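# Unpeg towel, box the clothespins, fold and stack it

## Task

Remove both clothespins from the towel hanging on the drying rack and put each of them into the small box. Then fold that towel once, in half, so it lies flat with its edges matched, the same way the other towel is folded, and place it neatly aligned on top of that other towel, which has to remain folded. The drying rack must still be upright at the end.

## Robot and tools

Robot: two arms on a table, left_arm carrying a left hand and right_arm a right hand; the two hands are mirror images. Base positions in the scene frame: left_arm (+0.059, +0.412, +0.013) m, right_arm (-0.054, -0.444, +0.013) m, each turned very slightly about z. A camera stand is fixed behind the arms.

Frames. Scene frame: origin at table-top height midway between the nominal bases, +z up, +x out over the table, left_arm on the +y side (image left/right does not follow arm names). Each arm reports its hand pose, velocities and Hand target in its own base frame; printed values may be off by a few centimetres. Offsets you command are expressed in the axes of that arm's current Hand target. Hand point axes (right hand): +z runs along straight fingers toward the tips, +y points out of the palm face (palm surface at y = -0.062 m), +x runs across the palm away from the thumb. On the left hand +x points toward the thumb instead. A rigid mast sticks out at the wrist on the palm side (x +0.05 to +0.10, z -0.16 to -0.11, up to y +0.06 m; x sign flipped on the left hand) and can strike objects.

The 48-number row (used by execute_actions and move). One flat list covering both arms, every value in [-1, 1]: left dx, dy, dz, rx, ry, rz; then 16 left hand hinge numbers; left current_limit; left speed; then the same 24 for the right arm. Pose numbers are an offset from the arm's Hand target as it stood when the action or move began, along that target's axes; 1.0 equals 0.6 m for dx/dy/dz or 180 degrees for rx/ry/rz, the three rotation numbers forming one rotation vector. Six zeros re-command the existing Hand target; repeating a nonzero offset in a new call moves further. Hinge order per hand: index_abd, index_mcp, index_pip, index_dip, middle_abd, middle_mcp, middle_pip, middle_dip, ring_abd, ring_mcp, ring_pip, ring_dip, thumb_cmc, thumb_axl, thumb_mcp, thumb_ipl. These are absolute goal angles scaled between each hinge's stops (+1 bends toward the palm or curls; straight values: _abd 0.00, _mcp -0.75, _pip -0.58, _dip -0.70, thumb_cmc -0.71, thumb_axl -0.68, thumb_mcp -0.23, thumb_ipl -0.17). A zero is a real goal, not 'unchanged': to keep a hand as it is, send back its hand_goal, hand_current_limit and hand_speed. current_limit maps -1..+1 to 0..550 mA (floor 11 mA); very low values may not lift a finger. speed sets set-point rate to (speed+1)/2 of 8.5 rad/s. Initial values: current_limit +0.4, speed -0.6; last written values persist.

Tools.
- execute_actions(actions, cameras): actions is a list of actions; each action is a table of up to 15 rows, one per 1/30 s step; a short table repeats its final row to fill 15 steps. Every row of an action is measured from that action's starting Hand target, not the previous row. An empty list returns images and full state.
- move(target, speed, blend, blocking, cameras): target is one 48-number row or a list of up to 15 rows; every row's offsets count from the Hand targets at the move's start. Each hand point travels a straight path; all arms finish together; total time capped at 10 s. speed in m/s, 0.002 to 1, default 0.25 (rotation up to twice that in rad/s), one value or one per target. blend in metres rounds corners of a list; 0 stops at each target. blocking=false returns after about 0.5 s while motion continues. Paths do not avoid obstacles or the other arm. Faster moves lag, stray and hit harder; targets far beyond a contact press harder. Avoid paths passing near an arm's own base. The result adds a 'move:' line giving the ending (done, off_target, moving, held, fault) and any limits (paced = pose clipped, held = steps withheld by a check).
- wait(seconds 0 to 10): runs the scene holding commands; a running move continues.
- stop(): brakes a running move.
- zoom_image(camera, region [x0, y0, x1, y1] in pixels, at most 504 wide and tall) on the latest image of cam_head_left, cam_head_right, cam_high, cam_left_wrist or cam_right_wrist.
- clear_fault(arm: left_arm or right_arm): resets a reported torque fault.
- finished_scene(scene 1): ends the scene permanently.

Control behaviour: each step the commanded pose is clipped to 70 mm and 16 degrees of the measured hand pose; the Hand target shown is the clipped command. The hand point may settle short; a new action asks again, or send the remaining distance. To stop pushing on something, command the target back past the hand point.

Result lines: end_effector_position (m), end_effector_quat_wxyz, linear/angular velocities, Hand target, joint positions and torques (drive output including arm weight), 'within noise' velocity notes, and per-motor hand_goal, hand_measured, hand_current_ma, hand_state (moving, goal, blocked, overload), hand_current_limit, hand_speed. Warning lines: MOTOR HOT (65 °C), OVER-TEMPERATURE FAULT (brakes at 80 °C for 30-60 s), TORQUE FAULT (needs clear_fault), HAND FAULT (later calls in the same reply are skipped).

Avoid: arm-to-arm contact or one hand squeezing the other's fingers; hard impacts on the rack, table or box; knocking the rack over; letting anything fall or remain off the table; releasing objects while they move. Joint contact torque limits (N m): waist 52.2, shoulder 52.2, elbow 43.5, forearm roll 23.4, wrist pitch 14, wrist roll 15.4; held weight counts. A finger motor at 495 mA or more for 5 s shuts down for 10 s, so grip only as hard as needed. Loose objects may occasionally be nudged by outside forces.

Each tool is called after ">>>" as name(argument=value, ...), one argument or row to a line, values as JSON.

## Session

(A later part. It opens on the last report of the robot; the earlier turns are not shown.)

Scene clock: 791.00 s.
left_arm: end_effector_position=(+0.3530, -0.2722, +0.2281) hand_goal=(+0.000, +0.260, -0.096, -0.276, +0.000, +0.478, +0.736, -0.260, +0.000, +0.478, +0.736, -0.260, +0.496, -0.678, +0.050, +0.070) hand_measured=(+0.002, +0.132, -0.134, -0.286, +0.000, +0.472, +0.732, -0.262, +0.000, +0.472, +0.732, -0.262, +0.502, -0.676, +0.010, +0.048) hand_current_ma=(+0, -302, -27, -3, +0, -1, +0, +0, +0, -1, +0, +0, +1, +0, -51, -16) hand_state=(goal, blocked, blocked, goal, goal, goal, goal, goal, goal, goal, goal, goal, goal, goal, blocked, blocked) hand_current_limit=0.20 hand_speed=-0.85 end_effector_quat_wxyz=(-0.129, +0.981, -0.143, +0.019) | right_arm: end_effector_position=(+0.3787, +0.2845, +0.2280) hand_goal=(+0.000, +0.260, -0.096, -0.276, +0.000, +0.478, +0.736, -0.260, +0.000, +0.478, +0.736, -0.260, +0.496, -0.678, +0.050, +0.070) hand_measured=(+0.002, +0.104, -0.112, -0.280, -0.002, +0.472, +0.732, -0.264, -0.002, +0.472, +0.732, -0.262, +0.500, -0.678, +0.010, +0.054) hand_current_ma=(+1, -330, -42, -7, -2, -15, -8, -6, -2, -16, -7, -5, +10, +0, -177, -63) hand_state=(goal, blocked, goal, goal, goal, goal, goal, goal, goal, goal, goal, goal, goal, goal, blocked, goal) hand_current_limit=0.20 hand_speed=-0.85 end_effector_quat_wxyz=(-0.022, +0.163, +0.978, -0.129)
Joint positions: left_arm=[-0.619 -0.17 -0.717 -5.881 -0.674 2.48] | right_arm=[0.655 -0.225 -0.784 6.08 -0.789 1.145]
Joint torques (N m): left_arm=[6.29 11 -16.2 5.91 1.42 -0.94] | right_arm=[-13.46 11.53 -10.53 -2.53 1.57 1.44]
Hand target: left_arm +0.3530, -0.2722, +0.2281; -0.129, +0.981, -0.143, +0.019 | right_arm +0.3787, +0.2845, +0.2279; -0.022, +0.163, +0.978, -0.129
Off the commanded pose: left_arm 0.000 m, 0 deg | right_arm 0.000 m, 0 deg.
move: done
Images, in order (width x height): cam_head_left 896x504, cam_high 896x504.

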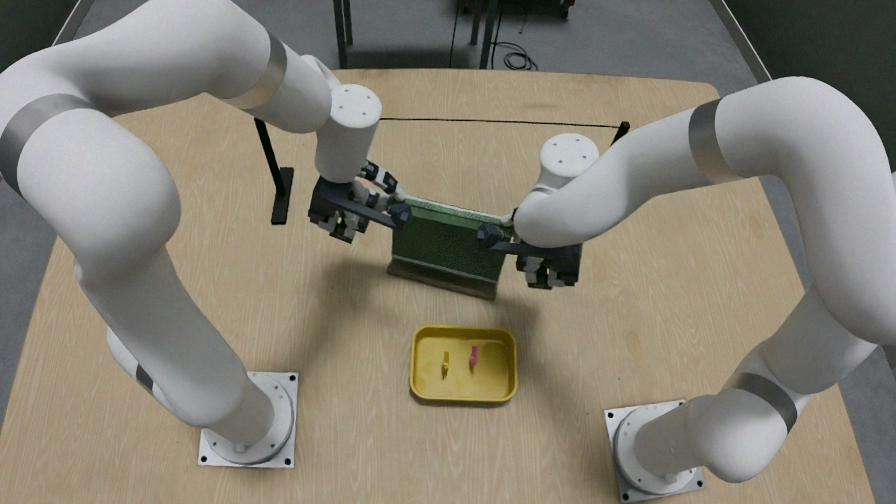

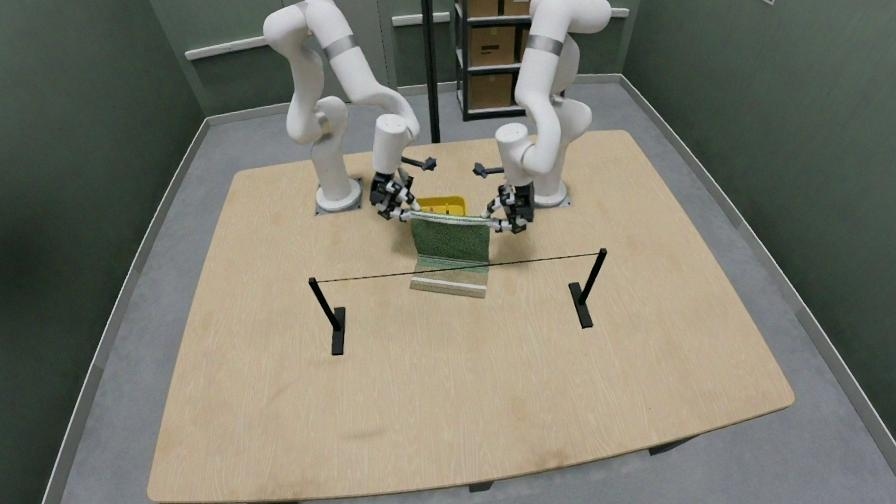

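>>> move(
  target=[
    [0,-0.01639,-0.06117,0,0,0, 0,0.26,-0.095,-0.275, 0,0.479,0.737,-0.26, 0,0.479,0.737,-0.26, 0.497,-0.678,0.05,0.07, 0.2,-0.85, 0,-0.01639,-0.06117,0,0,0, 0,0.26,-0.095,-0.275, 0,0.479,0.737,-0.26, 0,0.479,0.737,-0.26, 0.497,-0.678,0.05,0.07, 0.2,-0.85],
    [-0.0675,-0.01639,-0.06117,0,0,0, 0,0.26,-0.095,-0.275, 0,0.479,0.737,-0.26, 0,0.479,0.737,-0.26, 0.497,-0.678,0.05,0.07, 0.2,-0.85, 0.0675,-0.01639,-0.06117,0,0,0, 0,0.26,-0.095,-0.275, 0,0.479,0.737,-0.26, 0,0.479,0.737,-0.26, 0.497,-0.678,0.05,0.07, 0.2,-0.85],
  ],
  speed=0.06,
  blend=0.005,
)

>>> wait(
  seconds=1,
)

>>> move(
  target=[
    [-0.01583,0,0,0,0,0, 0,0.26,-0.095,-0.275, 0,0.479,0.737,-0.26, 0,0.479,0.737,-0.26, 0.497,-0.678,0.05,0.07, 0.2,-0.85, 0.01583,0,0,0,0,0, 0,0.26,-0.095,-0.275, 0,0.479,0.737,-0.26, 0,0.479,0.737,-0.26, 0.497,-0.678,0.05,0.07, 0.2,-0.85],
    [-0.01583,0.00906,0.03381,0,0,0, 0,0.26,-0.095,-0.275, 0,0.479,0.737,-0.26, 0,0.479,0.737,-0.26, 0.497,-0.678,0.05,0.07, 0.2,-0.85, 0.01583,0.00906,0.03381,0,0,0, 0,0.26,-0.095,-0.275, 0,0.479,0.737,-0.26, 0,0.479,0.737,-0.26, 0.497,-0.678,0.05,0.07, 0.2,-0.85],
    [0.05,0.0110,0.04105,0,0,0, 0,0.26,-0.095,-0.275, 0,0.479,0.737,-0.26, 0,0.479,0.737,-0.26, 0.497,-0.678,0.05,0.07, 0.2,-0.85, -0.05,0.0110,0.04105,0,0,0, 0,0.26,-0.095,-0.275, 0,0.479,0.737,-0.26, 0,0.479,0.737,-0.26, 0.497,-0.678,0.05,0.07, 0.2,-0.85],
    [0.05,0.01639,0.06117,0,0,0, 0,0.26,-0.095,-0.275, 0,0.479,0.737,-0.26, 0,0.479,0.737,-0.26, 0.497,-0.678,0.05,0.07, 0.2,-0.85, -0.05,0.01639,0.06117,0,0,0, 0,0.26,-0.095,-0.275, 0,0.479,0.737,-0.26, 0,0.479,0.737,-0.26, 0.497,-0.678,0.05,0.07, 0.2,-0.85],
  ],
  speed=0.05,
  blend=0.002,
  cameras=["cam_head_left", "cam_high"],
)

>>> zoom_image(
  camera="cam_high",
  region=[405, 230, 505, 310],
)

>>> zoom_image(
  camera="cam_head_left",
  region=[380, 235, 510, 315],
)

Scene clock: 801.27 s.
left_arm: end_effector_position=(+0.3142, -0.2606, +0.2661) hand_goal=(+0.000, +0.260, -0.096, -0.276, +0.000, +0.478, +0.736, -0.260, +0.000, +0.478, +0.736, -0.260, +0.496, -0.678, +0.050, +0.070) hand_measured=(+0.002, +0.132, -0.134, -0.286, +0.000, +0.472, +0.732, -0.262, +0.000, +0.472, +0.732, -0.262, +0.502, -0.676, +0.010, +0.048) hand_current_ma=(+0, -302, -27, -3, +0, -1, +0, +0, +0, -1, +0, +0, +1, +0, -51, -16) hand_state=(goal, blocked, blocked, goal, goal, goal, goal, goal, goal, goal, goal, goal, goal, goal, blocked, blocked) hand_current_limit=0.20 hand_speed=-0.85 end_effector_quat_wxyz=(-0.129, +0.981, -0.143, +0.019) | right_arm: end_effector_position=(+0.3404, +0.2976, +0.2659) hand_goal=(+0.000, +0.260, -0.096, -0.276, +0.000, +0.478, +0.736, -0.260, +0.000, +0.478, +0.736, -0.260, +0.496, -0.678, +0.050, +0.070) hand_measured=(+0.002, +0.104, -0.112, -0.280, -0.002, +0.472, +0.732, -0.264, -0.002, +0.472, +0.732, -0.262, +0.500, -0.678, +0.010, +0.054) hand_current_ma=(+1, -330, -42, -7, -2, -15, -8, -6, -2, -16, -7, -5, +10, +0, -177, -63) hand_state=(goal, blocked, goal, goal, goal, goal, goal, goal, goal, goal, goal, goal, goal, goal, blocked, goal) hand_current_limit=0.20 hand_speed=-0.85 end_effector_quat_wxyz=(-0.022, +0.163, +0.978, -0.129)
Joint positions: left_arm=[-0.654 -0.01 -0.647 -5.927 -0.764 2.503] | right_arm=[0.735 -0.113 -0.755 6.12 -0.88 1.185]
Joint torques (N m): left_arm=[-3.3 44.6 -16.51 -6.25 -1.58 -0.93] | right_arm=[15.74 32.23 -11.17 3.32 -1.96 1.62]
Hand target: left_arm +0.3142, -0.2606, +0.2661; -0.129, +0.981, -0.143, +0.019 | right_arm +0.3404, +0.2976, +0.2659; -0.022, +0.163, +0.978, -0.129
Off the commanded pose: left_arm 0.000 m, 0 deg | right_arm 0.000 m, 0 deg.
move: done

Scene clock: 802.27 s.
left_arm: end_effector_position=(+0.3142, -0.2606, +0.2661) hand_goal=(+0.000, +0.260, -0.096, -0.276, +0.000, +0.478, +0.736, -0.260, +0.000, +0.478, +0.736, -0.260, +0.496, -0.678, +0.050, +0.070) hand_measured=(+0.002, +0.132, -0.134, -0.286, +0.000, +0.472, +0.732, -0.262, +0.000, +0.472, +0.732, -0.262, +0.502, -0.676, +0.010, +0.048) hand_current_ma=(+0, -302, -27, -3, +0, -1, +0, +0, +0, -1, +0, +0, +1, +0, -51, -16) hand_state=(goal, blocked, blocked, goal, goal, goal, goal, goal, goal, goal, goal, goal, goal, goal, blocked, blocked) hand_current_limit=0.20 hand_speed=-0.85 end_effector_quat_wxyz=(-0.129, +0.981, -0.143, +0.019) | right_arm: end_effector_position=(+0.3404, +0.2976, +0.2659) hand_goal=(+0.000, +0.260, -0.096, -0.276, +0.000, +0.478, +0.736, -0.260, +0.000, +0.478, +0.736, -0.260, +0.496, -0.678, +0.050, +0.070) hand_measured=(+0.002, +0.104, -0.112, -0.280, -0.002, +0.472, +0.732, -0.264, -0.002, +0.472, +0.732, -0.262, +0.500, -0.678, +0.010, +0.054) hand_current_ma=(+1, -330, -42, -7, -2, -15, -8, -6, -2, -16, -7, -5, +10, +0, -177, -63) hand_state=(goal, blocked, goal, goal, goal, goal, goal, goal, goal, goal, goal, goal, goal, goal, blocked, goal) hand_current_limit=0.20 hand_speed=-0.85 end_effector_quat_wxyz=(-0.022, +0.163, +0.978, -0.129)
Joint positions: left_arm=[-0.654 -0.01 -0.647 -5.927 -0.764 2.503] | right_arm=[0.735 -0.113 -0.755 6.12 -0.88 1.185]
Joint torques (N m): left_arm=[-2.83 45.15 -17.11 -6.63 -1.53 -0.96] | right_arm=[15.61 32.07 -11.22 3.15 -1.93 1.49]
Hand target: left_arm +0.3142, -0.2606, +0.2661; -0.129, +0.981, -0.143, +0.019 | right_arm +0.3404, +0.2976, +0.2659; -0.022, +0.163, +0.978, -0.129
Off the commanded pose: left_arm 0.000 m, 0 deg | right_arm 0.000 m, 0 deg.
wait: 1.00 s; at rest by 0.17 s

Scene clock: 804.33 s.
left_arm: end_effector_position=(+0.3430, -0.2692, +0.2281) hand_goal=(+0.000, +0.260, -0.096, -0.276, +0.000, +0.478, +0.736, -0.260, +0.000, +0.478, +0.736, -0.260, +0.496, -0.678, +0.050, +0.070) hand_measured=(+0.002, +0.132, -0.134, -0.286, +0.000, +0.472, +0.732, -0.262, +0.000, +0.472, +0.732, -0.262, +0.502, -0.676, +0.010, +0.048) hand_current_ma=(+0, -302, -27, -3, +0, -1, +0, +0, +0, -1, +0, +0, +1, +0, -51, -16) hand_state=(goal, blocked, blocked, goal, goal, goal, goal, goal, goal, goal, goal, goal, goal, goal, blocked, blocked) hand_current_limit=0.20 hand_speed=-0.85 end_effector_quat_wxyz=(-0.129, +0.981, -0.143, +0.019) | right_arm: end_effector_position=(+0.3688, +0.2879, +0.2280) hand_goal=(+0.000, +0.260, -0.096, -0.276, +0.000, +0.478, +0.736, -0.260, +0.000, +0.478, +0.736, -0.260, +0.496, -0.678, +0.050, +0.070) hand_measured=(+0.002, +0.104, -0.112, -0.280, -0.002, +0.472, +0.732, -0.264, -0.002, +0.472, +0.732, -0.262, +0.500, -0.678, +0.010, +0.054) hand_current_ma=(+1, -330, -42, -7, -2, -15, -8, -6, -2, -16, -7, -5, +10, +0, -177, -63) hand_state=(goal, blocked, goal, goal, goal, goal, goal, goal, goal, goal, goal, goal, goal, goal, blocked, goal) hand_current_limit=0.20 hand_speed=-0.85 end_effector_quat_wxyz=(-0.022, +0.163, +0.978, -0.129)
Joint positions: left_arm=[-0.628 -0.147 -0.691 -5.881 -0.672 2.472] | right_arm=[0.675 -0.213 -0.769 6.086 -0.789 1.16]
Joint torques (N m): left_arm=[6.09 11.89 -15.01 5.71 1.42 -0.92] | right_arm=[-12.71 10.01 -10.7 -2.71 1.61 1.41]
Hand target: left_arm +0.3429, -0.2692, +0.2281; -0.129, +0.981, -0.143, +0.019 | right_arm +0.3688, +0.2879, +0.2279; -0.022, +0.163, +0.978, -0.129
Off the commanded pose: left_arm 0.000 m, 0 deg | right_arm 0.000 m, 0 deg.
move: done
Images, in order (width x height): cam_head_left 896x504, cam_high 896x504.

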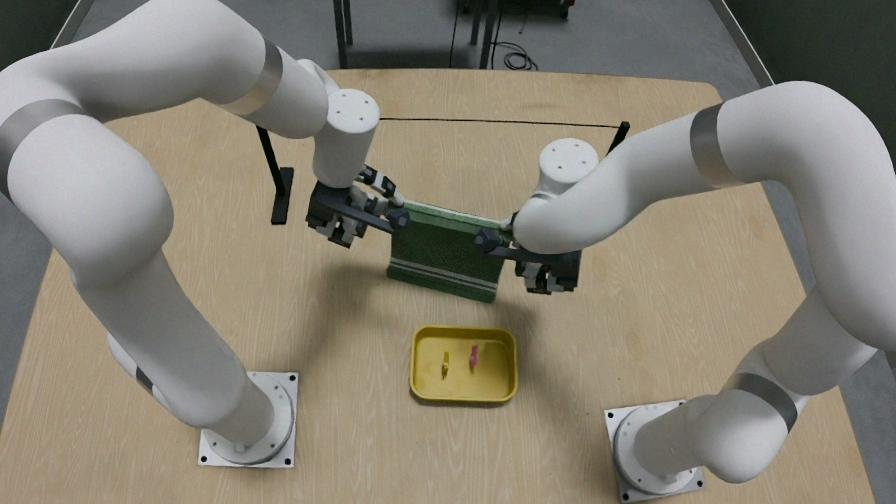

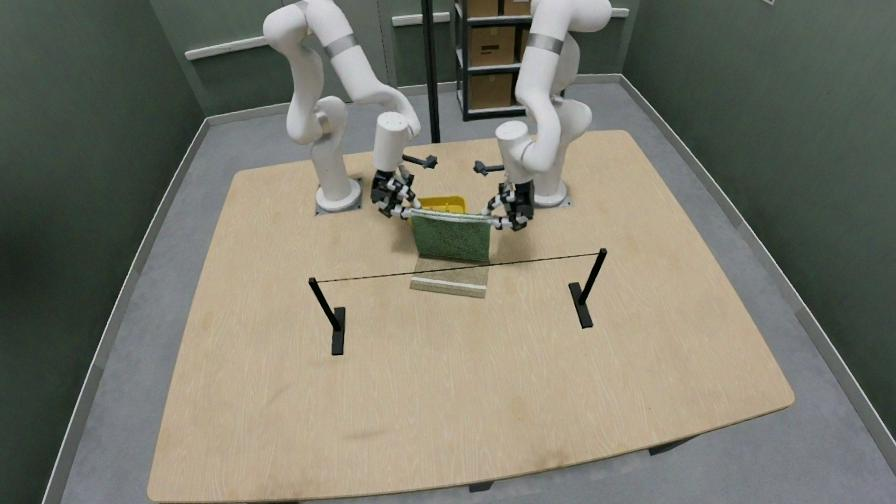

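Scaled by 5.040 from the camera's 896x504 image, which has a finer 1280x720 frame.

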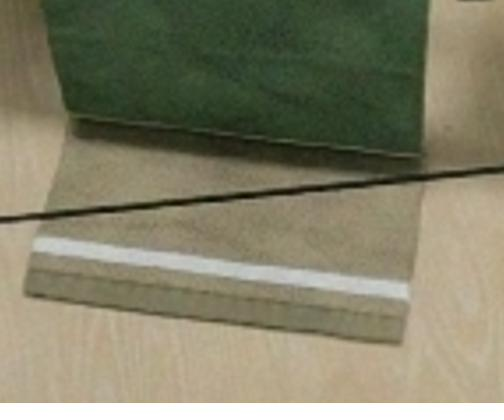

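Scaled by 3.877 from the camera's 896x504 image, which has a finer 1280x720 frame.

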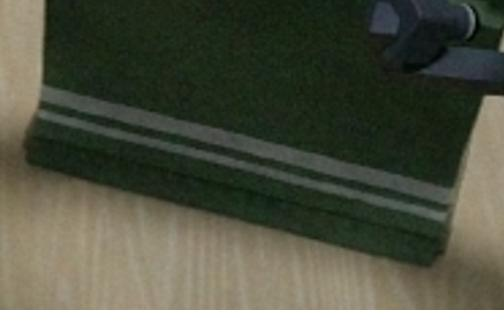

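>>> move(
  target=[
    [0,-0.01467,-0.05473,0,0,0, 0,0.26,-0.095,-0.275, 0,0.479,0.737,-0.26, 0,0.479,0.737,-0.26, 0.497,-0.678,0.05,0.07, 0.2,-0.85, 0,-0.01467,-0.05473,0,0,0, 0,0.26,-0.095,-0.275, 0,0.479,0.737,-0.26, 0,0.479,0.737,-0.26, 0.497,-0.678,0.05,0.07, 0.2,-0.85],
  ],
  speed=0.03,
)

>>> wait(
  seconds=1.5,
  cameras=["cam_head_left", "cam_high"],
)

>>> zoom_image(
  camera="cam_high",
  region=[405, 230, 505, 310],
)

>>> zoom_image(
  camera="cam_head_left",
  region=[380, 235, 510, 315],
)

Scene clock: 809.47 s.
left_arm: end_effector_position=(+0.3429, -0.2692, +0.2620) hand_goal=(+0.000, +0.260, -0.096, -0.276, +0.000, +0.478, +0.736, -0.260, +0.000, +0.478, +0.736, -0.260, +0.496, -0.678, +0.050, +0.070) hand_measured=(+0.002, +0.132, -0.134, -0.286, +0.000, +0.472, +0.732, -0.262, +0.000, +0.472, +0.732, -0.262, +0.502, -0.676, +0.010, +0.048) hand_current_ma=(+0, -302, -27, -3, +0, -1, +0, +0, +0, -1, +0, +0, +1, +0, -51, -16) hand_state=(goal, blocked, blocked, goal, goal, goal, goal, goal, goal, goal, goal, goal, goal, goal, blocked, blocked) hand_current_limit=0.20 hand_speed=-0.85 end_effector_quat_wxyz=(-0.129, +0.981, -0.143, +0.019) | right_arm: end_effector_position=(+0.3688, +0.2879, +0.2619) hand_goal=(+0.000, +0.260, -0.096, -0.276, +0.000, +0.478, +0.736, -0.260, +0.000, +0.478, +0.736, -0.260, +0.496, -0.678, +0.050, +0.070) hand_measured=(+0.002, +0.104, -0.112, -0.280, -0.002, +0.472, +0.732, -0.264, -0.002, +0.472, +0.732, -0.262, +0.500, -0.678, +0.010, +0.054) hand_current_ma=(+1, -330, -42, -7, -2, -15, -8, -6, -2, -16, -7, -5, +10, +0, -177, -63) hand_state=(goal, blocked, goal, goal, goal, goal, goal, goal, goal, goal, goal, goal, goal, goal, blocked, goal) hand_current_limit=0.20 hand_speed=-0.85 end_effector_quat_wxyz=(-0.022, +0.163, +0.978, -0.129)
Joint positions: left_arm=[-0.628 -0.087 -0.716 -5.919 -0.752 2.521] | right_arm=[0.675 -0.155 -0.793 6.1 -0.869 1.139]
Joint torques (N m): left_arm=[7.05 49.06 -31.52 -6.3 -1.62 1.06] | right_arm=[-9.96 34.77 -17.99 3.14 -1.93 -1.48]
Hand target: left_arm +0.3430, -0.2692, +0.2621; -0.129, +0.981, -0.143, +0.019 | right_arm +0.3688, +0.2879, +0.2619; -0.022, +0.163, +0.978, -0.129
Off the commanded pose: left_arm 0.000 m, 0 deg | right_arm 0.000 m, 0 deg.
move: done

Scene clock: 810.97 s.
left_arm: end_effector_position=(+0.3430, -0.2692, +0.2621) hand_goal=(+0.000, +0.260, -0.096, -0.276, +0.000, +0.478, +0.736, -0.260, +0.000, +0.478, +0.736, -0.260, +0.496, -0.678, +0.050, +0.070) hand_measured=(+0.002, +0.132, -0.134, -0.286, +0.000, +0.472, +0.732, -0.262, +0.000, +0.472, +0.732, -0.262, +0.502, -0.676, +0.010, +0.048) hand_current_ma=(+0, -302, -27, -3, +0, -1, +0, +0, +0, -1, +0, +0, +1, +0, -51, -16) hand_state=(goal, blocked, blocked, goal, goal, goal, goal, goal, goal, goal, goal, goal, goal, goal, blocked, blocked) hand_current_limit=0.20 hand_speed=-0.85 end_effector_quat_wxyz=(-0.129, +0.981, -0.143, +0.019) | right_arm: end_effector_position=(+0.3688, +0.2879, +0.2619) hand_goal=(+0.000, +0.260, -0.096, -0.276, +0.000, +0.478, +0.736, -0.260, +0.000, +0.478, +0.736, -0.260, +0.496, -0.678, +0.050, +0.070) hand_measured=(+0.002, +0.104, -0.112, -0.280, -0.002, +0.472, +0.732, -0.264, -0.002, +0.472, +0.732, -0.262, +0.500, -0.678, +0.010, +0.054) hand_current_ma=(+1, -330, -42, -7, -2, -15, -8, -6, -2, -16, -7, -5, +10, +0, -177, -63) hand_state=(goal, blocked, goal, goal, goal, goal, goal, goal, goal, goal, goal, goal, goal, goal, blocked, goal) hand_current_limit=0.20 hand_speed=-0.85 end_effector_quat_wxyz=(-0.022, +0.163, +0.978, -0.129)
Joint positions: left_arm=[-0.628 -0.087 -0.716 -5.919 -0.752 2.521] | right_arm=[0.675 -0.155 -0.793 6.1 -0.869 1.139]
Joint torques (N m): left_arm=[7.03 48.01 -30.72 -6.69 -1.65 0.97] | right_arm=[-7.8 33.91 -17.8 3.19 -1.91 -1.43]
Hand target: left_arm +0.3430, -0.2692, +0.2621; -0.129, +0.981, -0.143, +0.019 | right_arm +0.3688, +0.2879, +0.2619; -0.022, +0.163, +0.978, -0.129
Off the commanded pose: left_arm 0.000 m, 0 deg | right_arm 0.000 m, 0 deg.
wait: 1.50 s; at rest by 0.17 s
Images, in order (width x height): cam_head_left 896x504, cam_high 896x504.

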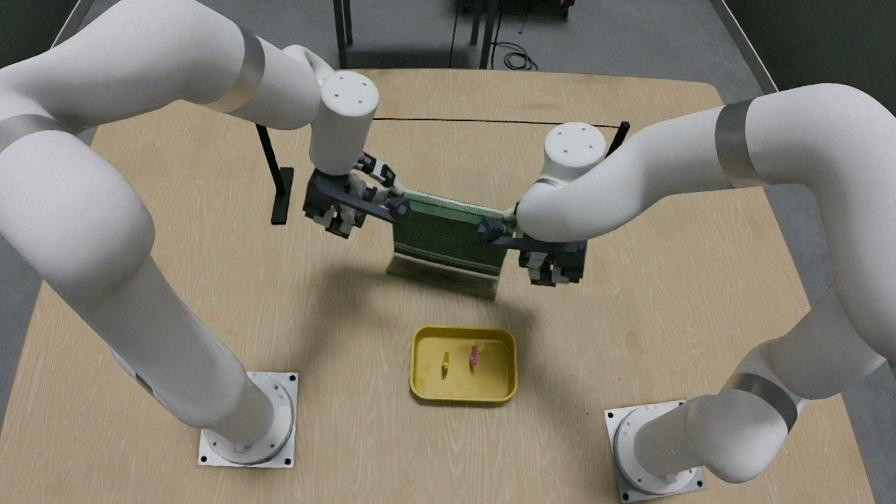

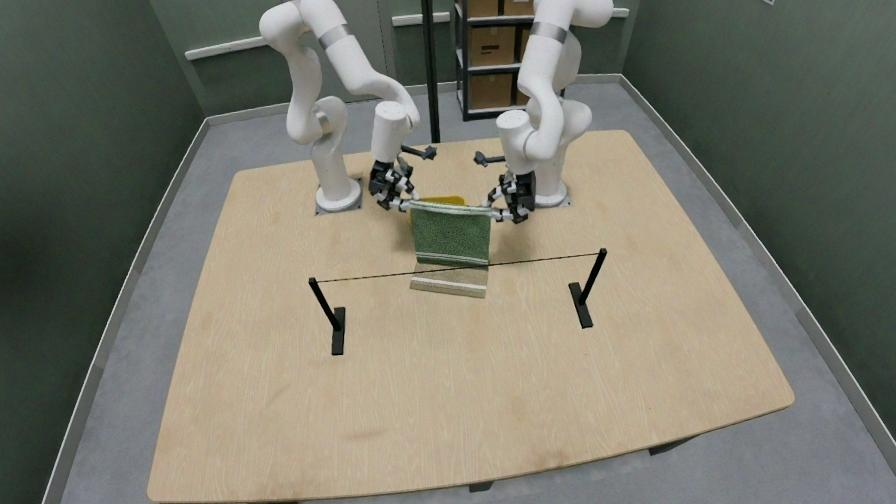

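Scaled by 5.040 from the camera's 896x504 image, which has a finer 1280x720 frame.

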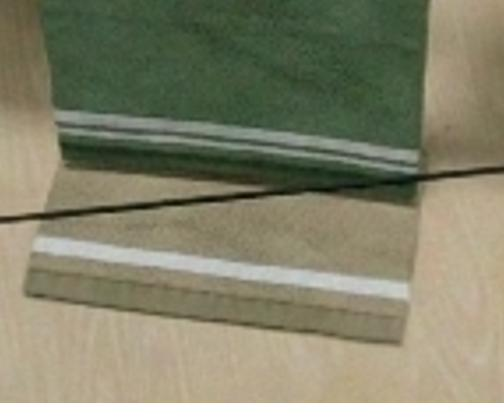

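Scaled by 3.877 from the camera's 896x504 image, which has a finer 1280x720 frame.

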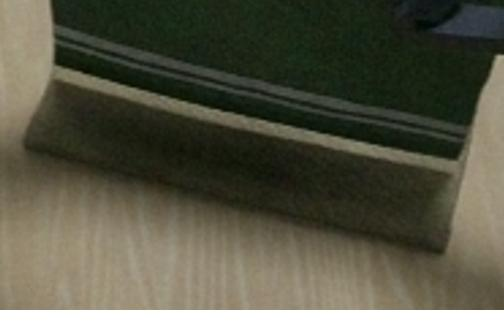

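>>> execute_actions(
  actions=[],
)

>>> zoom_image(
  camera="cam_head_left",
  region=[340, 200, 560, 330],
)

>>> zoom_image(
  camera="cam_high",
  region=[380, 200, 530, 320],
)

Scene clock: 822.73 s.
left_arm: end_effector_position=(+0.3430, -0.2692, +0.2621) hand_goal=(+0.000, +0.260, -0.096, -0.276, +0.000, +0.478, +0.736, -0.260, +0.000, +0.478, +0.736, -0.260, +0.496, -0.678, +0.050, +0.070) hand_measured=(+0.002, +0.132, -0.134, -0.286, +0.000, +0.472, +0.732, -0.262, +0.000, +0.472, +0.732, -0.262, +0.502, -0.676, +0.010, +0.048) hand_current_ma=(+0, -302, -27, -3, +0, -1, +0, +0, +0, -1, +0, +0, +1, +0, -51, -16) hand_state=(goal, blocked, blocked, goal, goal, goal, goal, goal, goal, goal, goal, goal, goal, goal, blocked, blocked) hand_current_limit=0.20 hand_speed=-0.85 end_effector_quat_wxyz=(-0.129, +0.981, -0.143, +0.019) | right_arm: end_effector_position=(+0.3688, +0.2879, +0.2619) hand_goal=(+0.000, +0.260, -0.096, -0.276, +0.000, +0.478, +0.736, -0.260, +0.000, +0.478, +0.736, -0.260, +0.496, -0.678, +0.050, +0.070) hand_measured=(+0.002, +0.104, -0.112, -0.280, -0.002, +0.472, +0.732, -0.264, -0.002, +0.472, +0.732, -0.262, +0.500, -0.678, +0.010, +0.054) hand_current_ma=(+1, -330, -42, -7, -2, -15, -8, -6, -2, -16, -7, -5, +10, +0, -177, -63) hand_state=(goal, blocked, goal, goal, goal, goal, goal, goal, goal, goal, goal, goal, goal, goal, blocked, goal) hand_current_limit=0.20 hand_speed=-0.85 end_effector_quat_wxyz=(-0.022, +0.163, +0.978, -0.129)
Joint positions: left_arm=[-0.628 -0.087 -0.716 -5.919 -0.752 2.521] | right_arm=[0.675 -0.155 -0.793 6.1 -0.869 1.139]
Joint velocities: within noise
Joint torques (N m): left_arm=[5.99 48.38 -30.61 -6.3 -1.64 0.8] | right_arm=[10.58 33.62 -17.73 3.2 -1.37 -1.28]
Hand target: left_arm +0.3430, -0.2692, +0.2621; -0.129, +0.981, -0.143, +0.019 | right_arm +0.3688, +0.2879, +0.2619; -0.022, +0.163, +0.978, -0.129
Off the commanded pose: left_arm 0.000 m, 0 deg | right_arm 0.000 m, 0 deg.

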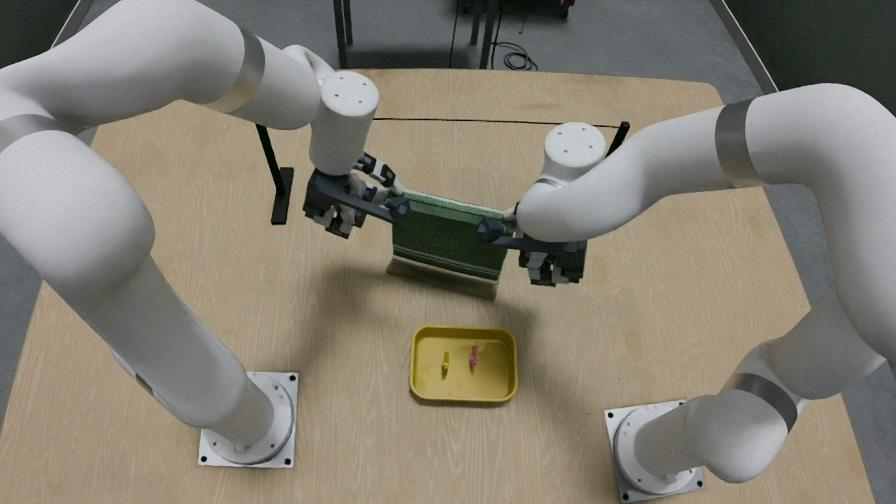

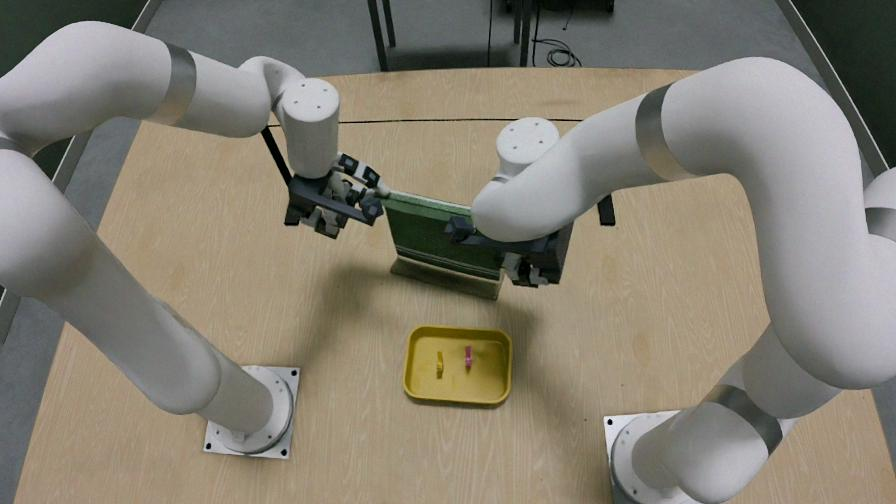

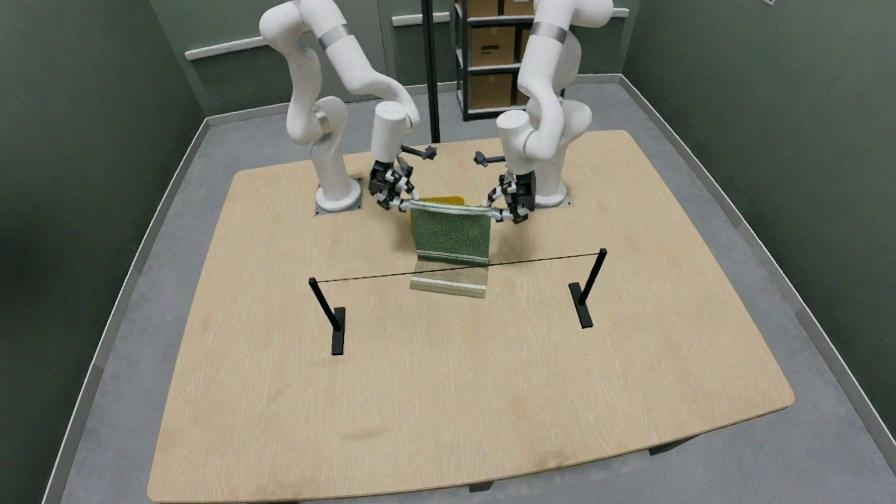

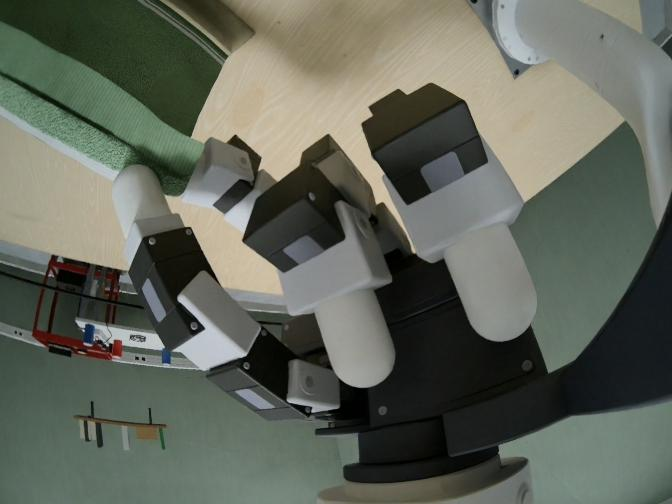

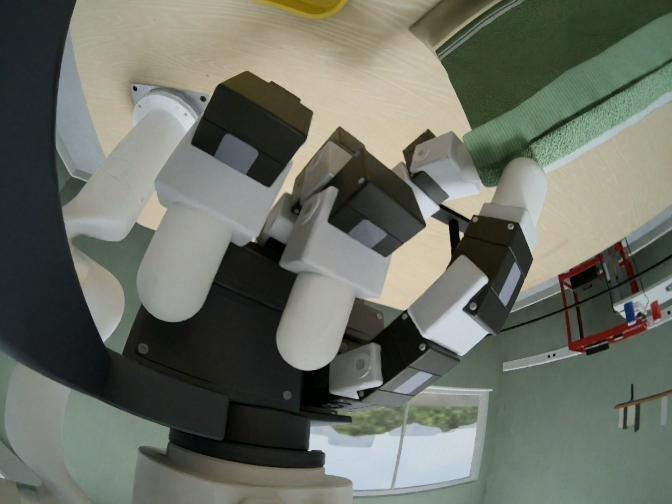

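Scaled by 2.291 from the camera's 896x504 image, which has a finer 1280x720 frame.

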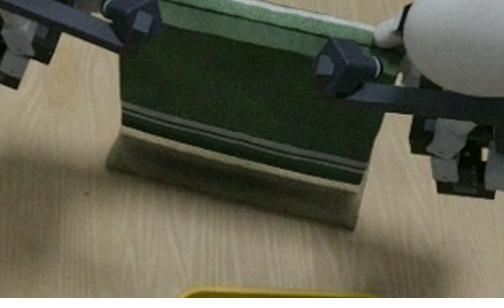

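Scaled by 3.360 from the camera's 896x504 image, which has a finer 1280x720 frame.

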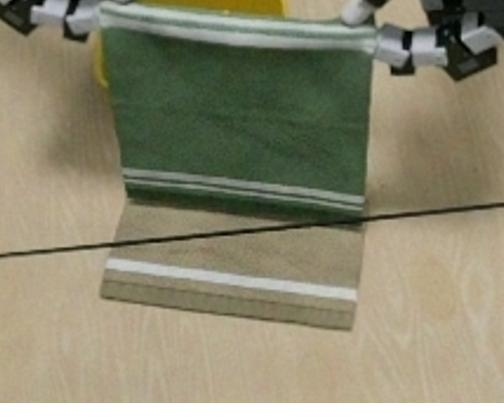

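>>> move(
  target=[-0.05, -0.001725, -0.00644, 0, 0, 0, 0, 0.26, -0.095, -0.275, 0, 0.479, 0.737, -0.26, 0, 0.479, 0.737, -0.26, 0.497, -0.678, 0.05, 0.07, 0.2, -0.85, 0.05, -0.001725, -0.00644, 0, 0, 0, 0, 0.26, -0.095, -0.275, 0, 0.479, 0.737, -0.26, 0, 0.479, 0.737, -0.26, 0.497, -0.678, 0.05, 0.07, 0.2, -0.85],
  speed=0.05,
)

>>> wait(
  seconds=1,
  cameras=["cam_head_left", "cam_high"],
)

>>> zoom_image(
  camera="cam_head_left",
  region=[370, 230, 510, 310],
)

>>> zoom_image(
  camera="cam_high",
  region=[400, 240, 500, 310],
)

Scene clock: 833.20 s.
left_arm: end_effector_position=(+0.3142, -0.2606, +0.2661) hand_goal=(+0.000, +0.260, -0.096, -0.276, +0.000, +0.478, +0.736, -0.260, +0.000, +0.478, +0.736, -0.260, +0.496, -0.678, +0.050, +0.070) hand_measured=(+0.002, +0.132, -0.134, -0.286, +0.000, +0.472, +0.732, -0.262, +0.000, +0.472, +0.732, -0.262, +0.502, -0.676, +0.010, +0.048) hand_current_ma=(+0, -302, -27, -3, +0, -1, +0, +0, +0, -1, +0, +0, +1, +0, -51, -16) hand_state=(goal, blocked, blocked, goal, goal, goal, goal, goal, goal, goal, goal, goal, goal, goal, blocked, blocked) hand_current_limit=0.20 hand_speed=-0.85 end_effector_quat_wxyz=(-0.129, +0.981, -0.143, +0.019) | right_arm: end_effector_position=(+0.3405, +0.2976, +0.2659) hand_goal=(+0.000, +0.260, -0.096, -0.276, +0.000, +0.478, +0.736, -0.260, +0.000, +0.478, +0.736, -0.260, +0.496, -0.678, +0.050, +0.070) hand_measured=(+0.002, +0.104, -0.112, -0.280, -0.002, +0.472, +0.732, -0.264, -0.002, +0.472, +0.732, -0.262, +0.500, -0.678, +0.010, +0.054) hand_current_ma=(+1, -330, -42, -7, -2, -15, -8, -6, -2, -16, -7, -5, +10, +0, -177, -63) hand_state=(goal, blocked, goal, goal, goal, goal, goal, goal, goal, goal, goal, goal, goal, goal, blocked, goal) hand_current_limit=0.20 hand_speed=-0.85 end_effector_quat_wxyz=(-0.022, +0.163, +0.978, -0.129)
Joint positions: left_arm=[-0.654 -0.01 -0.647 -5.927 -0.764 2.503] | right_arm=[0.735 -0.113 -0.755 6.12 -0.88 1.184]
Joint torques (N m): left_arm=[-2.67 46.75 -16.7 -5.91 -1.57 -1.09] | right_arm=[15.92 32.93 -11.01 3.25 -1.95 1.33]
Hand target: left_arm +0.3142, -0.2606, +0.2661; -0.129, +0.981, -0.143, +0.019 | right_arm +0.3404, +0.2976, +0.2659; -0.022, +0.163, +0.978, -0.129
Off the commanded pose: left_arm 0.000 m, 0 deg | right_arm 0.000 m, 0 deg.
move: done

Scene clock: 834.20 s.
left_arm: end_effector_position=(+0.3142, -0.2606, +0.2661) hand_goal=(+0.000, +0.260, -0.096, -0.276, +0.000, +0.478, +0.736, -0.260, +0.000, +0.478, +0.736, -0.260, +0.496, -0.678, +0.050, +0.070) hand_measured=(+0.002, +0.132, -0.134, -0.286, +0.000, +0.472, +0.732, -0.262, +0.000, +0.472, +0.732, -0.262, +0.502, -0.676, +0.010, +0.048) hand_current_ma=(+0, -302, -27, -3, +0, -1, +0, +0, +0, -1, +0, +0, +1, +0, -51, -16) hand_state=(goal, blocked, blocked, goal, goal, goal, goal, goal, goal, goal, goal, goal, goal, goal, blocked, blocked) hand_current_limit=0.20 hand_speed=-0.85 end_effector_quat_wxyz=(-0.129, +0.981, -0.143, +0.019) | right_arm: end_effector_position=(+0.3404, +0.2976, +0.2659) hand_goal=(+0.000, +0.260, -0.096, -0.276, +0.000, +0.478, +0.736, -0.260, +0.000, +0.478, +0.736, -0.260, +0.496, -0.678, +0.050, +0.070) hand_measured=(+0.002, +0.104, -0.112, -0.280, -0.002, +0.472, +0.732, -0.264, -0.002, +0.472, +0.732, -0.262, +0.500, -0.678, +0.010, +0.054) hand_current_ma=(+1, -330, -42, -7, -2, -15, -8, -6, -2, -16, -7, -5, +10, +0, -177, -63) hand_state=(goal, blocked, goal, goal, goal, goal, goal, goal, goal, goal, goal, goal, goal, goal, blocked, goal) hand_current_limit=0.20 hand_speed=-0.85 end_effector_quat_wxyz=(-0.022, +0.163, +0.978, -0.129)
Joint positions: left_arm=[-0.654 -0.01 -0.647 -5.927 -0.764 2.503] | right_arm=[0.735 -0.113 -0.755 6.12 -0.88 1.185]
Joint torques (N m): left_arm=[-3.14 46.44 -17.44 -6.46 -1.57 -0.92] | right_arm=[15.34 32.13 -11.35 3.29 -1.92 1.42]
Hand target: left_arm +0.3142, -0.2606, +0.2661; -0.129, +0.981, -0.143, +0.019 | right_arm +0.3404, +0.2976, +0.2659; -0.022, +0.163, +0.978, -0.129
Off the commanded pose: left_arm 0.000 m, 0 deg | right_arm 0.000 m, 0 deg.
wait: 1.00 s; at rest by 0.17 s
Images, in order (width x height): cam_head_left 896x504, cam_high 896x504.

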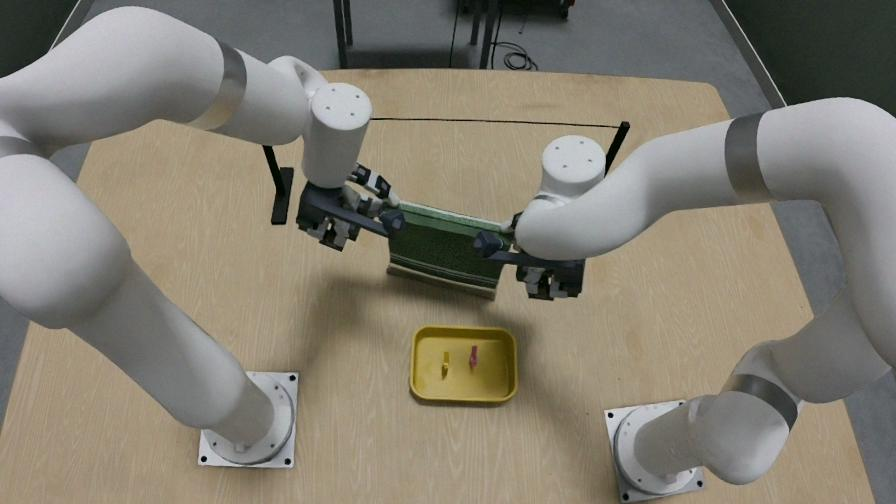

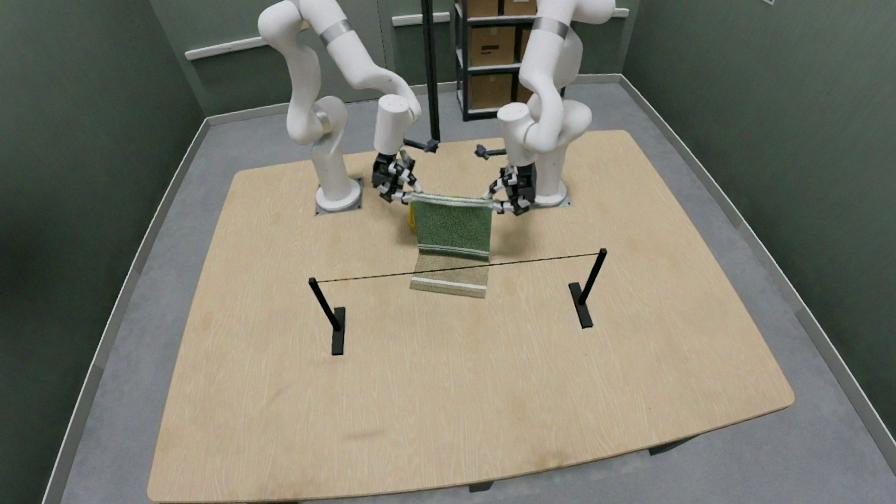

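Scaled by 3.600 from the camera's 896x504 image, which has a finer 1280x720 frame.

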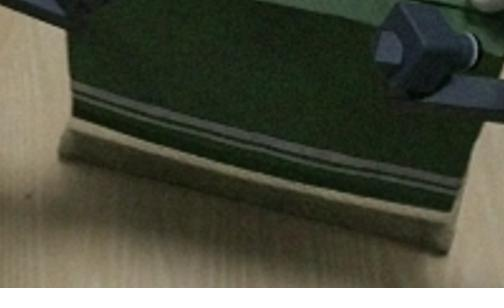

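Scaled by 5.040 from the camera's 896x504 image, which has a finer 1280x720 frame.

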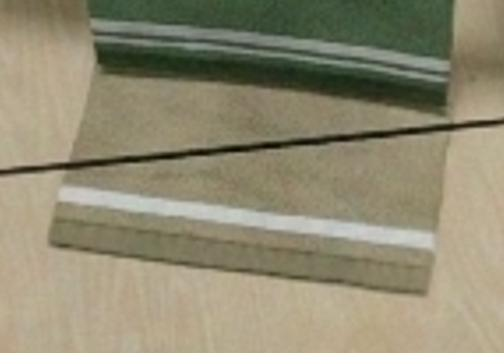

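>>> move(
  target=[-0.033333, 0.006037, 0.022531, 0, 0, 0, 0, 0.26, -0.095, -0.275, 0, 0.479, 0.737, -0.26, 0, 0.479, 0.737, -0.26, 0.497, -0.678, 0.05, 0.07, 0.2, -0.85, 0.033333, 0.006037, 0.022531, 0, 0, 0, 0, 0.26, -0.095, -0.275, 0, 0.479, 0.737, -0.26, 0, 0.479, 0.737, -0.26, 0.497, -0.678, 0.05, 0.07, 0.2, -0.85],
  speed=0.05,
)

>>> wait(
  seconds=1,
  cameras=["cam_head_left", "cam_high"],
)

>>> zoom_image(
  camera="cam_head_left",
  region=[370, 230, 510, 310],
)

>>> zoom_image(
  camera="cam_high",
  region=[400, 240, 500, 310],
)

Scene clock: 844.37 s.
left_arm: end_effector_position=(+0.2951, -0.2549, +0.2521) hand_goal=(+0.000, +0.260, -0.096, -0.276, +0.000, +0.478, +0.736, -0.260, +0.000, +0.478, +0.736, -0.260, +0.496, -0.678, +0.050, +0.070) hand_measured=(+0.002, +0.132, -0.134, -0.286, +0.000, +0.472, +0.732, -0.262, +0.000, +0.472, +0.732, -0.262, +0.502, -0.676, +0.010, +0.048) hand_current_ma=(+0, -302, -27, -3, +0, -1, +0, +0, +0, -1, +0, +0, +1, +0, -51, -16) hand_state=(goal, blocked, blocked, goal, goal, goal, goal, goal, goal, goal, goal, goal, goal, goal, blocked, blocked) hand_current_limit=0.20 hand_speed=-0.85 end_effector_quat_wxyz=(-0.129, +0.981, -0.143, +0.019) | right_arm: end_effector_position=(+0.3215, +0.3041, +0.2520) hand_goal=(+0.000, +0.260, -0.096, -0.276, +0.000, +0.478, +0.736, -0.260, +0.000, +0.478, +0.736, -0.260, +0.496, -0.678, +0.050, +0.070) hand_measured=(+0.002, +0.104, -0.112, -0.280, -0.002, +0.472, +0.732, -0.264, -0.002, +0.472, +0.732, -0.262, +0.500, -0.678, +0.010, +0.054) hand_current_ma=(+1, -330, -42, -7, -2, -15, -8, -6, -2, -16, -7, -5, +10, +0, -177, -63) hand_state=(goal, blocked, goal, goal, goal, goal, goal, goal, goal, goal, goal, goal, goal, goal, blocked, goal) hand_current_limit=0.20 hand_speed=-0.85 end_effector_quat_wxyz=(-0.022, +0.163, +0.978, -0.129)
Joint positions: left_arm=[-0.674 0.012 -0.586 -5.917 -0.733 2.468] | right_arm=[0.778 -0.114 -0.719 6.128 -0.847 1.225]
Joint torques (N m): left_arm=[-4.4 44.39 -17.87 6.25 1.57 -1.02] | right_arm=[12.37 7.37 -11.04 3.14 1.52 1.36]
Hand target: left_arm +0.2950, -0.2549, +0.2521; -0.129, +0.981, -0.143, +0.019 | right_arm +0.3215, +0.3041, +0.2519; -0.022, +0.163, +0.978, -0.129
Off the commanded pose: left_arm 0.000 m, 0 deg | right_arm 0.000 m, 0 deg.
move: done

Scene clock: 845.37 s.
left_arm: end_effector_position=(+0.2950, -0.2549, +0.2521) hand_goal=(+0.000, +0.260, -0.096, -0.276, +0.000, +0.478, +0.736, -0.260, +0.000, +0.478, +0.736, -0.260, +0.496, -0.678, +0.050, +0.070) hand_measured=(+0.002, +0.132, -0.134, -0.286, +0.000, +0.472, +0.732, -0.262, +0.000, +0.472, +0.732, -0.262, +0.502, -0.676, +0.010, +0.048) hand_current_ma=(+0, -302, -27, -3, +0, -1, +0, +0, +0, -1, +0, +0, +1, +0, -51, -16) hand_state=(goal, blocked, blocked, goal, goal, goal, goal, goal, goal, goal, goal, goal, goal, goal, blocked, blocked) hand_current_limit=0.20 hand_speed=-0.85 end_effector_quat_wxyz=(-0.129, +0.981, -0.143, +0.019) | right_arm: end_effector_position=(+0.3215, +0.3041, +0.2519) hand_goal=(+0.000, +0.260, -0.096, -0.276, +0.000, +0.478, +0.736, -0.260, +0.000, +0.478, +0.736, -0.260, +0.496, -0.678, +0.050, +0.070) hand_measured=(+0.002, +0.104, -0.112, -0.280, -0.002, +0.472, +0.732, -0.264, -0.002, +0.472, +0.732, -0.262, +0.500, -0.678, +0.010, +0.054) hand_current_ma=(+1, -330, -42, -7, -2, -15, -8, -6, -2, -16, -7, -5, +10, +0, -177, -63) hand_state=(goal, blocked, goal, goal, goal, goal, goal, goal, goal, goal, goal, goal, goal, goal, blocked, goal) hand_current_limit=0.20 hand_speed=-0.85 end_effector_quat_wxyz=(-0.022, +0.163, +0.978, -0.129)
Joint positions: left_arm=[-0.674 0.013 -0.586 -5.917 -0.733 2.468] | right_arm=[0.778 -0.114 -0.719 6.128 -0.847 1.225]
Joint torques (N m): left_arm=[-3.95 44.34 -17.11 6.03 1.57 -1.04] | right_arm=[15.63 6.81 -10.92 3.54 1.52 1.41]
Hand target: left_arm +0.2950, -0.2549, +0.2521; -0.129, +0.981, -0.143, +0.019 | right_arm +0.3215, +0.3041, +0.2519; -0.022, +0.163, +0.978, -0.129
Off the commanded pose: left_arm 0.000 m, 0 deg | right_arm 0.000 m, 0 deg.
wait: 1.00 s; at rest by 0.17 s
Images, in order (width x height): cam_head_left 896x504, cam_high 896x504.

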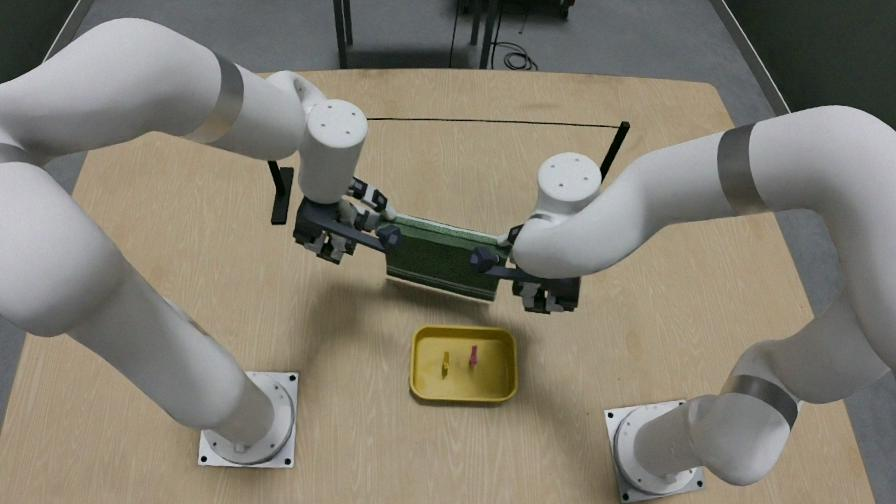

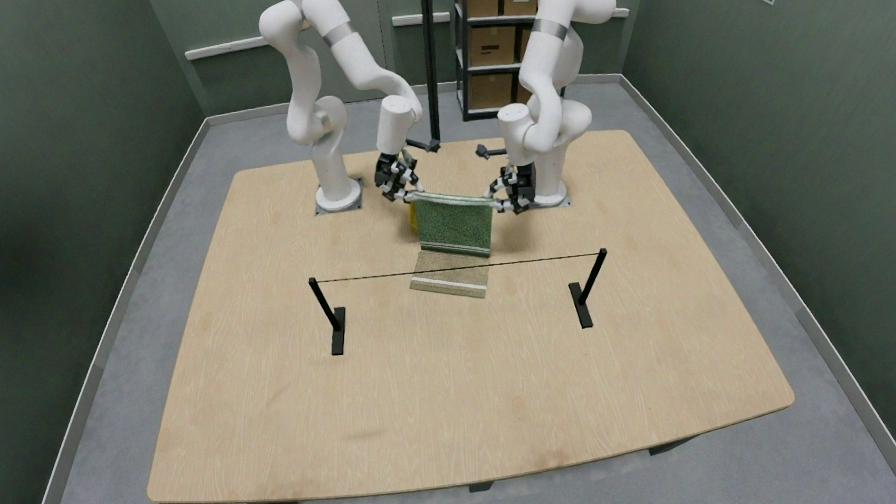

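Scaled by 3.600 from the camera's 896x504 image, which has a finer 1280x720 frame.

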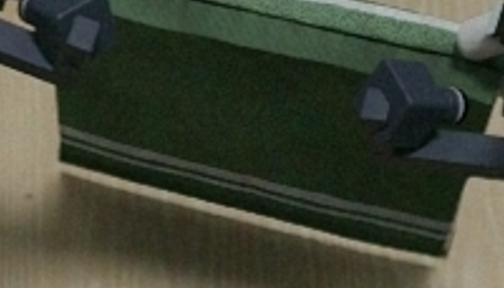

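Scaled by 5.040 from the camera's 896x504 image, which has a finer 1280x720 frame.

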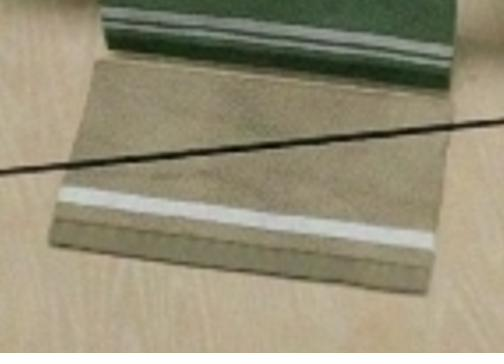

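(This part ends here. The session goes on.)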